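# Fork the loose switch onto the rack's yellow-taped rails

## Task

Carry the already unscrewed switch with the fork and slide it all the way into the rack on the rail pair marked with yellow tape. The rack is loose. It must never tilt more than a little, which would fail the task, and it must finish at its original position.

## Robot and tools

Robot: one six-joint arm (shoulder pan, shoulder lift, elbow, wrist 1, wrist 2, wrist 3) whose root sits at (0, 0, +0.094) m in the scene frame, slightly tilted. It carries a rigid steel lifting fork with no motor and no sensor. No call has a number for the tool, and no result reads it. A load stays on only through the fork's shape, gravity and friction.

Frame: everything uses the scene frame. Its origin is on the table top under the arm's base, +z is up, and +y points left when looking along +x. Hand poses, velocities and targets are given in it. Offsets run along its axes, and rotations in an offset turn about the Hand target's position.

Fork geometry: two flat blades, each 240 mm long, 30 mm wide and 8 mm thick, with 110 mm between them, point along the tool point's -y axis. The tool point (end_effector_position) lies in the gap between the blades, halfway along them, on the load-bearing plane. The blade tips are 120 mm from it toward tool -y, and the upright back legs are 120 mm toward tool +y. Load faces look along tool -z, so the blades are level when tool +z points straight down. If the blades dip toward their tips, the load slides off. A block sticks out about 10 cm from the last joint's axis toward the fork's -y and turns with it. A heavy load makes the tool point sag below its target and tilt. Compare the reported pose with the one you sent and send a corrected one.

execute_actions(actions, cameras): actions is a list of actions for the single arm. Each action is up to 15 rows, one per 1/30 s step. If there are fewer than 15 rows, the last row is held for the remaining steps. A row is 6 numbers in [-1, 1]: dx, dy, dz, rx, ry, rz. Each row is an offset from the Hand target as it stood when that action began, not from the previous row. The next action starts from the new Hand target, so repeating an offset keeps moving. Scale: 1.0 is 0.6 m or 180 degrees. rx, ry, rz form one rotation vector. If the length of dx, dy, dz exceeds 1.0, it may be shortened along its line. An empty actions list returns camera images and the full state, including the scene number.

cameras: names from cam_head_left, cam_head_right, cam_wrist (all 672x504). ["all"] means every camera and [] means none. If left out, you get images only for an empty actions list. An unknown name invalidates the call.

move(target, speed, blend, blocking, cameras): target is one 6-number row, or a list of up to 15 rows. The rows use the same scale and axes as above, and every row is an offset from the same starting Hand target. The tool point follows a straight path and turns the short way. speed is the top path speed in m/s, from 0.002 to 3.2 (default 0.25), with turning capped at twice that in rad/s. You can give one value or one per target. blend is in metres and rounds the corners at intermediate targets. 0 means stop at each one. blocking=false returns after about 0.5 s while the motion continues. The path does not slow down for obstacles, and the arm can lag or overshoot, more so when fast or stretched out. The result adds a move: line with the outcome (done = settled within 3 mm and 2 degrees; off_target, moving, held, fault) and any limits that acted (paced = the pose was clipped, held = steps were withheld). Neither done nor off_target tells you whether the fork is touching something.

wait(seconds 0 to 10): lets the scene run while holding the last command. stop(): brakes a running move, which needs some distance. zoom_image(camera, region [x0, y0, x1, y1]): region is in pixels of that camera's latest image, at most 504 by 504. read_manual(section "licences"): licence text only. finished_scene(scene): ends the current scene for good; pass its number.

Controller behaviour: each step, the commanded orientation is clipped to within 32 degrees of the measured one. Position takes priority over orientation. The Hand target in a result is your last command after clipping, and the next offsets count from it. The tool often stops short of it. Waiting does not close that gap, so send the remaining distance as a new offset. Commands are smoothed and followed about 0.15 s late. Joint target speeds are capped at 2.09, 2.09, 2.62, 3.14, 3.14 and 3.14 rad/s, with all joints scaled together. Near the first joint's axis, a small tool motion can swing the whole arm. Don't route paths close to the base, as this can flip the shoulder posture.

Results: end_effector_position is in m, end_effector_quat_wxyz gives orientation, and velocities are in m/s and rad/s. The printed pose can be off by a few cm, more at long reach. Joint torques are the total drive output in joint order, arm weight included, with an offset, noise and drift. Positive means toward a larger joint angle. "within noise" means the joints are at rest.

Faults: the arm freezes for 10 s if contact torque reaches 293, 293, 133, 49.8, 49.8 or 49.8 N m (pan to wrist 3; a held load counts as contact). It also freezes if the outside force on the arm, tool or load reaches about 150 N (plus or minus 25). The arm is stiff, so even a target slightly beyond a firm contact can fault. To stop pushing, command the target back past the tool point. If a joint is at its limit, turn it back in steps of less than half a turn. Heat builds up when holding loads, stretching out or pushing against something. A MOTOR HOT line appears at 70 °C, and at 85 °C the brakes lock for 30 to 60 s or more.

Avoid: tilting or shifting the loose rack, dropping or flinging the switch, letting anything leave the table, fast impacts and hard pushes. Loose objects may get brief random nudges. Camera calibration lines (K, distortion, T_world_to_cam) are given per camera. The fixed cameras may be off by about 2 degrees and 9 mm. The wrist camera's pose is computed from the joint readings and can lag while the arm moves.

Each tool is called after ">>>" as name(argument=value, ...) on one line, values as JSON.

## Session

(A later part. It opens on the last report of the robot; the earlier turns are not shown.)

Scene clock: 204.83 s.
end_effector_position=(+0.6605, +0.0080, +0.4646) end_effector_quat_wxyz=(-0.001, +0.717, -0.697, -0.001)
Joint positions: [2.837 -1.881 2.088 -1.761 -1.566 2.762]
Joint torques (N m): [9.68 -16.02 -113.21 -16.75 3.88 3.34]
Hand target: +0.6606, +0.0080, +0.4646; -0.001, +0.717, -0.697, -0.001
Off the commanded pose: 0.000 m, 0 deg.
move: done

>>> move(target=[0.0013, 0.00004, 0, 0, 0, 0], speed=0.005)

>>> move(target=[0.0013, 0.00004, 0, 0, 0, 0], speed=0.005)

>>> move(target=[0.0012, 0.00004, 0, 0, 0, 0], speed=0.005, cameras=["cam_head_right", "cam_head_left"])

>>> zoom_image(camera="cam_head_right", region=[350, 160, 430, 240])

Scene clock: 208.33 s.
end_effector_position=(+0.6613, +0.0080, +0.4646) end_effector_quat_wxyz=(-0.001, +0.717, -0.697, -0.001)
Joint positions: [2.837 -1.88 2.087 -1.762 -1.566 2.763]
Joint torques (N m): [10.96 -16.68 -112.98 -16.88 3.98 3.44]
Hand target: +0.6614, +0.0080, +0.4646; -0.001, +0.717, -0.697, -0.001
Off the commanded pose: 0.000 m, 0 deg.
move: done

Scene clock: 209.03 s.
end_effector_position=(+0.6621, +0.0080, +0.4646) end_effector_quat_wxyz=(-0.001, +0.717, -0.697, -0.001)
Joint positions: [2.838 -1.878 2.086 -1.763 -1.566 2.764]
Joint torques (N m): [10.34 -15.32 -113.94 -16.74 3.72 3.25]
Hand target: +0.6621, +0.0080, +0.4646; -0.001, +0.717, -0.697, -0.001
Off the commanded pose: 0.000 m, 0 deg.
move: done

Scene clock: 209.73 s.
end_effector_position=(+0.6628, +0.0080, +0.4646) end_effector_quat_wxyz=(-0.001, +0.717, -0.697, -0.001)
Joint positions: [2.838 -1.877 2.085 -1.763 -1.566 2.764]
Joint torques (N m): [10 -15.89 -112.74 -16.7 3.96 3.33]
Hand target: +0.6629, +0.0080, +0.4646; -0.001, +0.717, -0.697, -0.001
Off the commanded pose: 0.000 m, 0 deg.
move: done
Images, in order (width x height): cam_head_left 672x504, cam_head_right 672x504.

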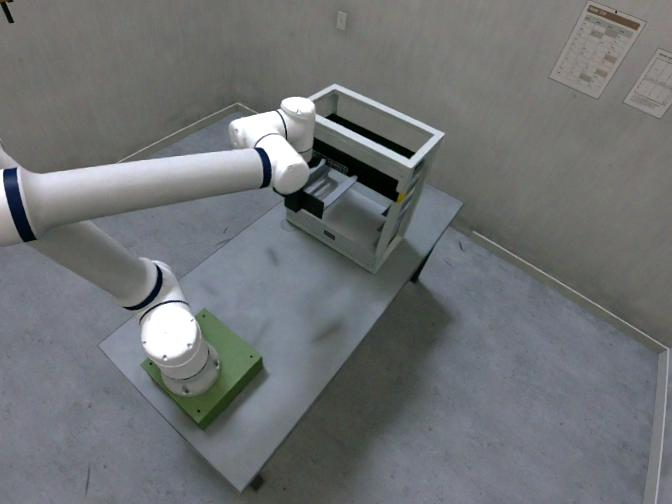

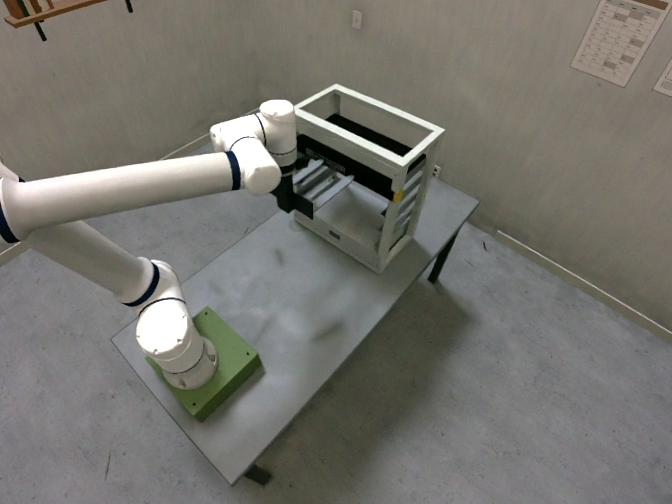

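Scaled by 6.300.

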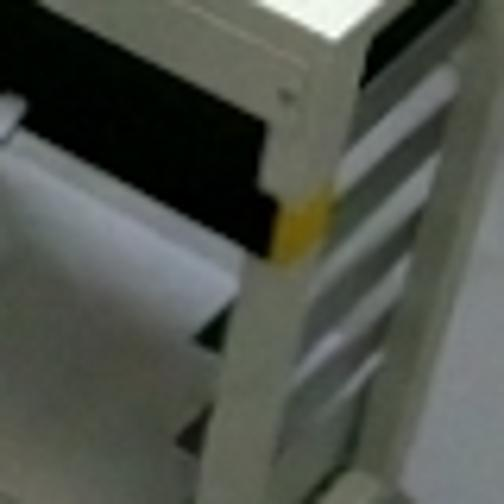

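>>> move(target=[0.0012, 0.00003, 0, 0, 0, 0], speed=0.005)

>>> move(target=[0.0012, 0.00003, 0, 0, 0, 0], speed=0.005)

>>> move(target=[0.0012, 0.00003, 0, 0, 0, 0], speed=0.005)

Scene clock: 213.37 s.
end_effector_position=(+0.6635, +0.0081, +0.4646) end_effector_quat_wxyz=(-0.001, +0.717, -0.697, -0.001)
Joint positions: [2.839 -1.875 2.084 -1.763 -1.566 2.765]
Joint torques (N m): [9.6 -15.68 -113.47 -16.92 3.83 3.65]
Hand target: +0.6636, +0.0081, +0.4646; -0.001, +0.717, -0.697, -0.001
Off the commanded pose: 0.000 m, 0 deg.
move: done

Scene clock: 214.07 s.
end_effector_position=(+0.6642, +0.0081, +0.4646) end_effector_quat_wxyz=(-0.001, +0.717, -0.697, -0.001)
Joint positions: [2.839 -1.874 2.083 -1.764 -1.566 2.765]
Joint torques (N m): [9.29 -12.46 -114.31 -17.49 3.96 3.02]
Hand target: +0.6643, +0.0081, +0.4646; -0.001, +0.717, -0.697, -0.001
Off the commanded pose: 0.000 m, 0 deg.
move: done

Scene clock: 214.77 s.
end_effector_position=(+0.6650, +0.0081, +0.4646) end_effector_quat_wxyz=(-0.001, +0.717, -0.697, -0.001)
Joint positions: [2.84 -1.873 2.082 -1.764 -1.566 2.766]
Joint torques (N m): [7.97 0.06 -112.51 -20.61 4.11 1.42]
Hand target: +0.6650, +0.0081, +0.4646; -0.001, +0.717, -0.697, -0.001
Off the commanded pose: 0.000 m, 0 deg.
move: done

>>> move(target=[-0.15, -0.0042, 0, 0, 0, 0], speed=0.1, cameras=["all"])

>>> zoom_image(camera="cam_head_right", region=[270, 80, 440, 250])

>>> zoom_image(camera="cam_head_right", region=[275, 110, 345, 180])

>>> zoom_image(camera="cam_head_left", region=[275, 100, 345, 170])

Scene clock: 220.07 s.
end_effector_position=(+0.5752, +0.0056, +0.4646) end_effector_quat_wxyz=(-0.001, +0.717, -0.697, -0.001)
Joint positions: [2.758 -2.057 2.187 -1.685 -1.567 2.684]
Joint torques (N m): [-20.68 -28.23 -75.99 -5.53 1.51 -2.45]
Hand target: +0.5750, +0.0056, +0.4646; -0.001, +0.717, -0.697, -0.001
Off the commanded pose: 0.000 m, 0 deg.
move: done
camera_calibration:
cam_wrist: T_world_to_cam=[[0.014685, -0.999441, -0.0300275, 0.0205944], [-0.937747, -0.0241881, 0.346477, 0.24985], [-0.347009, 0.0230702, -0.937578, 0.729443], [0, 0, 0, 1]] pos_world=[0.487118, 0.00979788, 0.597961]

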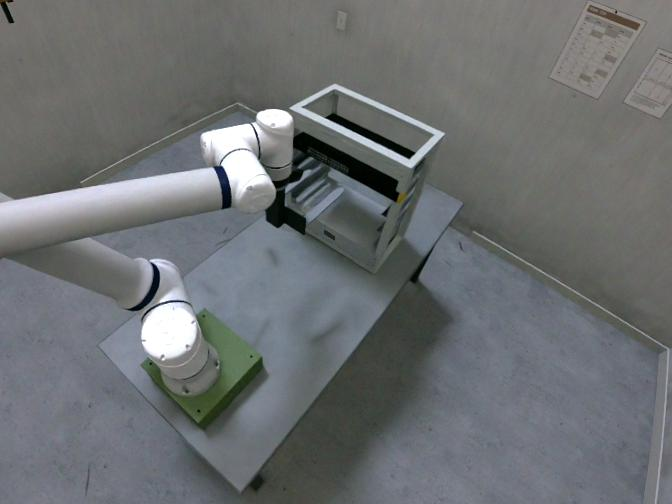

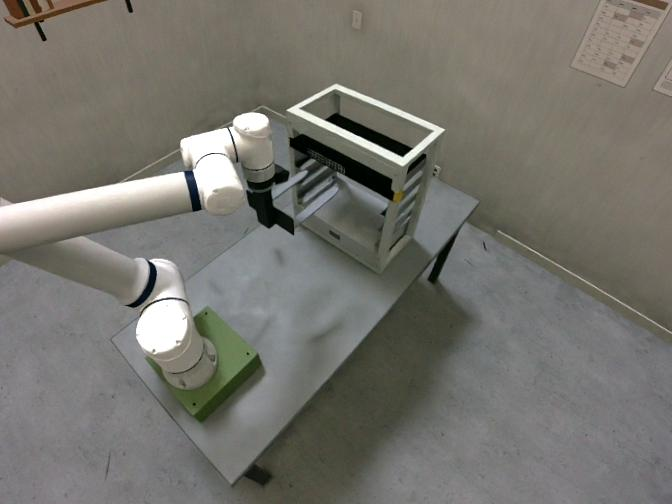

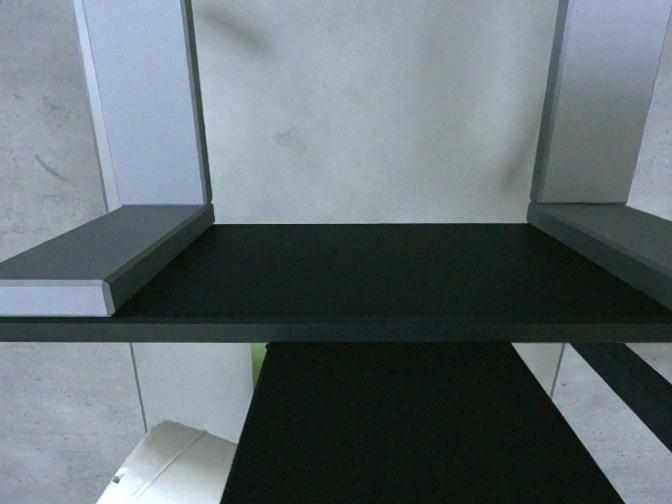

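Scaled by 2.965.

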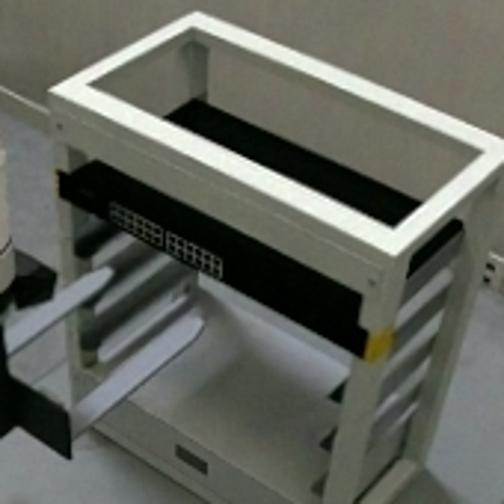

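Scaled by 7.200.

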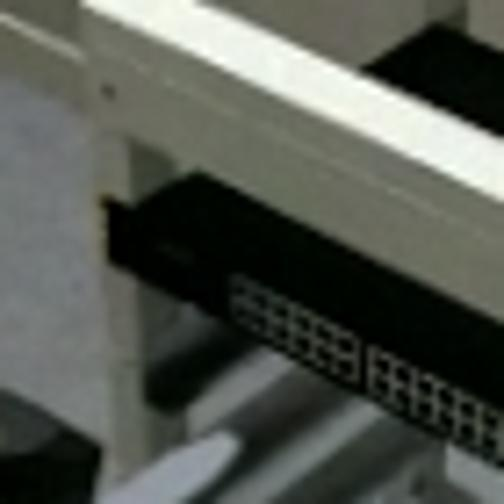

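Scaled by 7.200.

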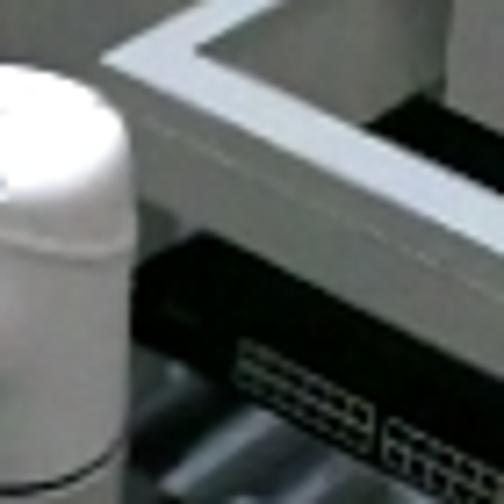

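>>> finished_scene(scene=2)

The scene is finished: the task was done.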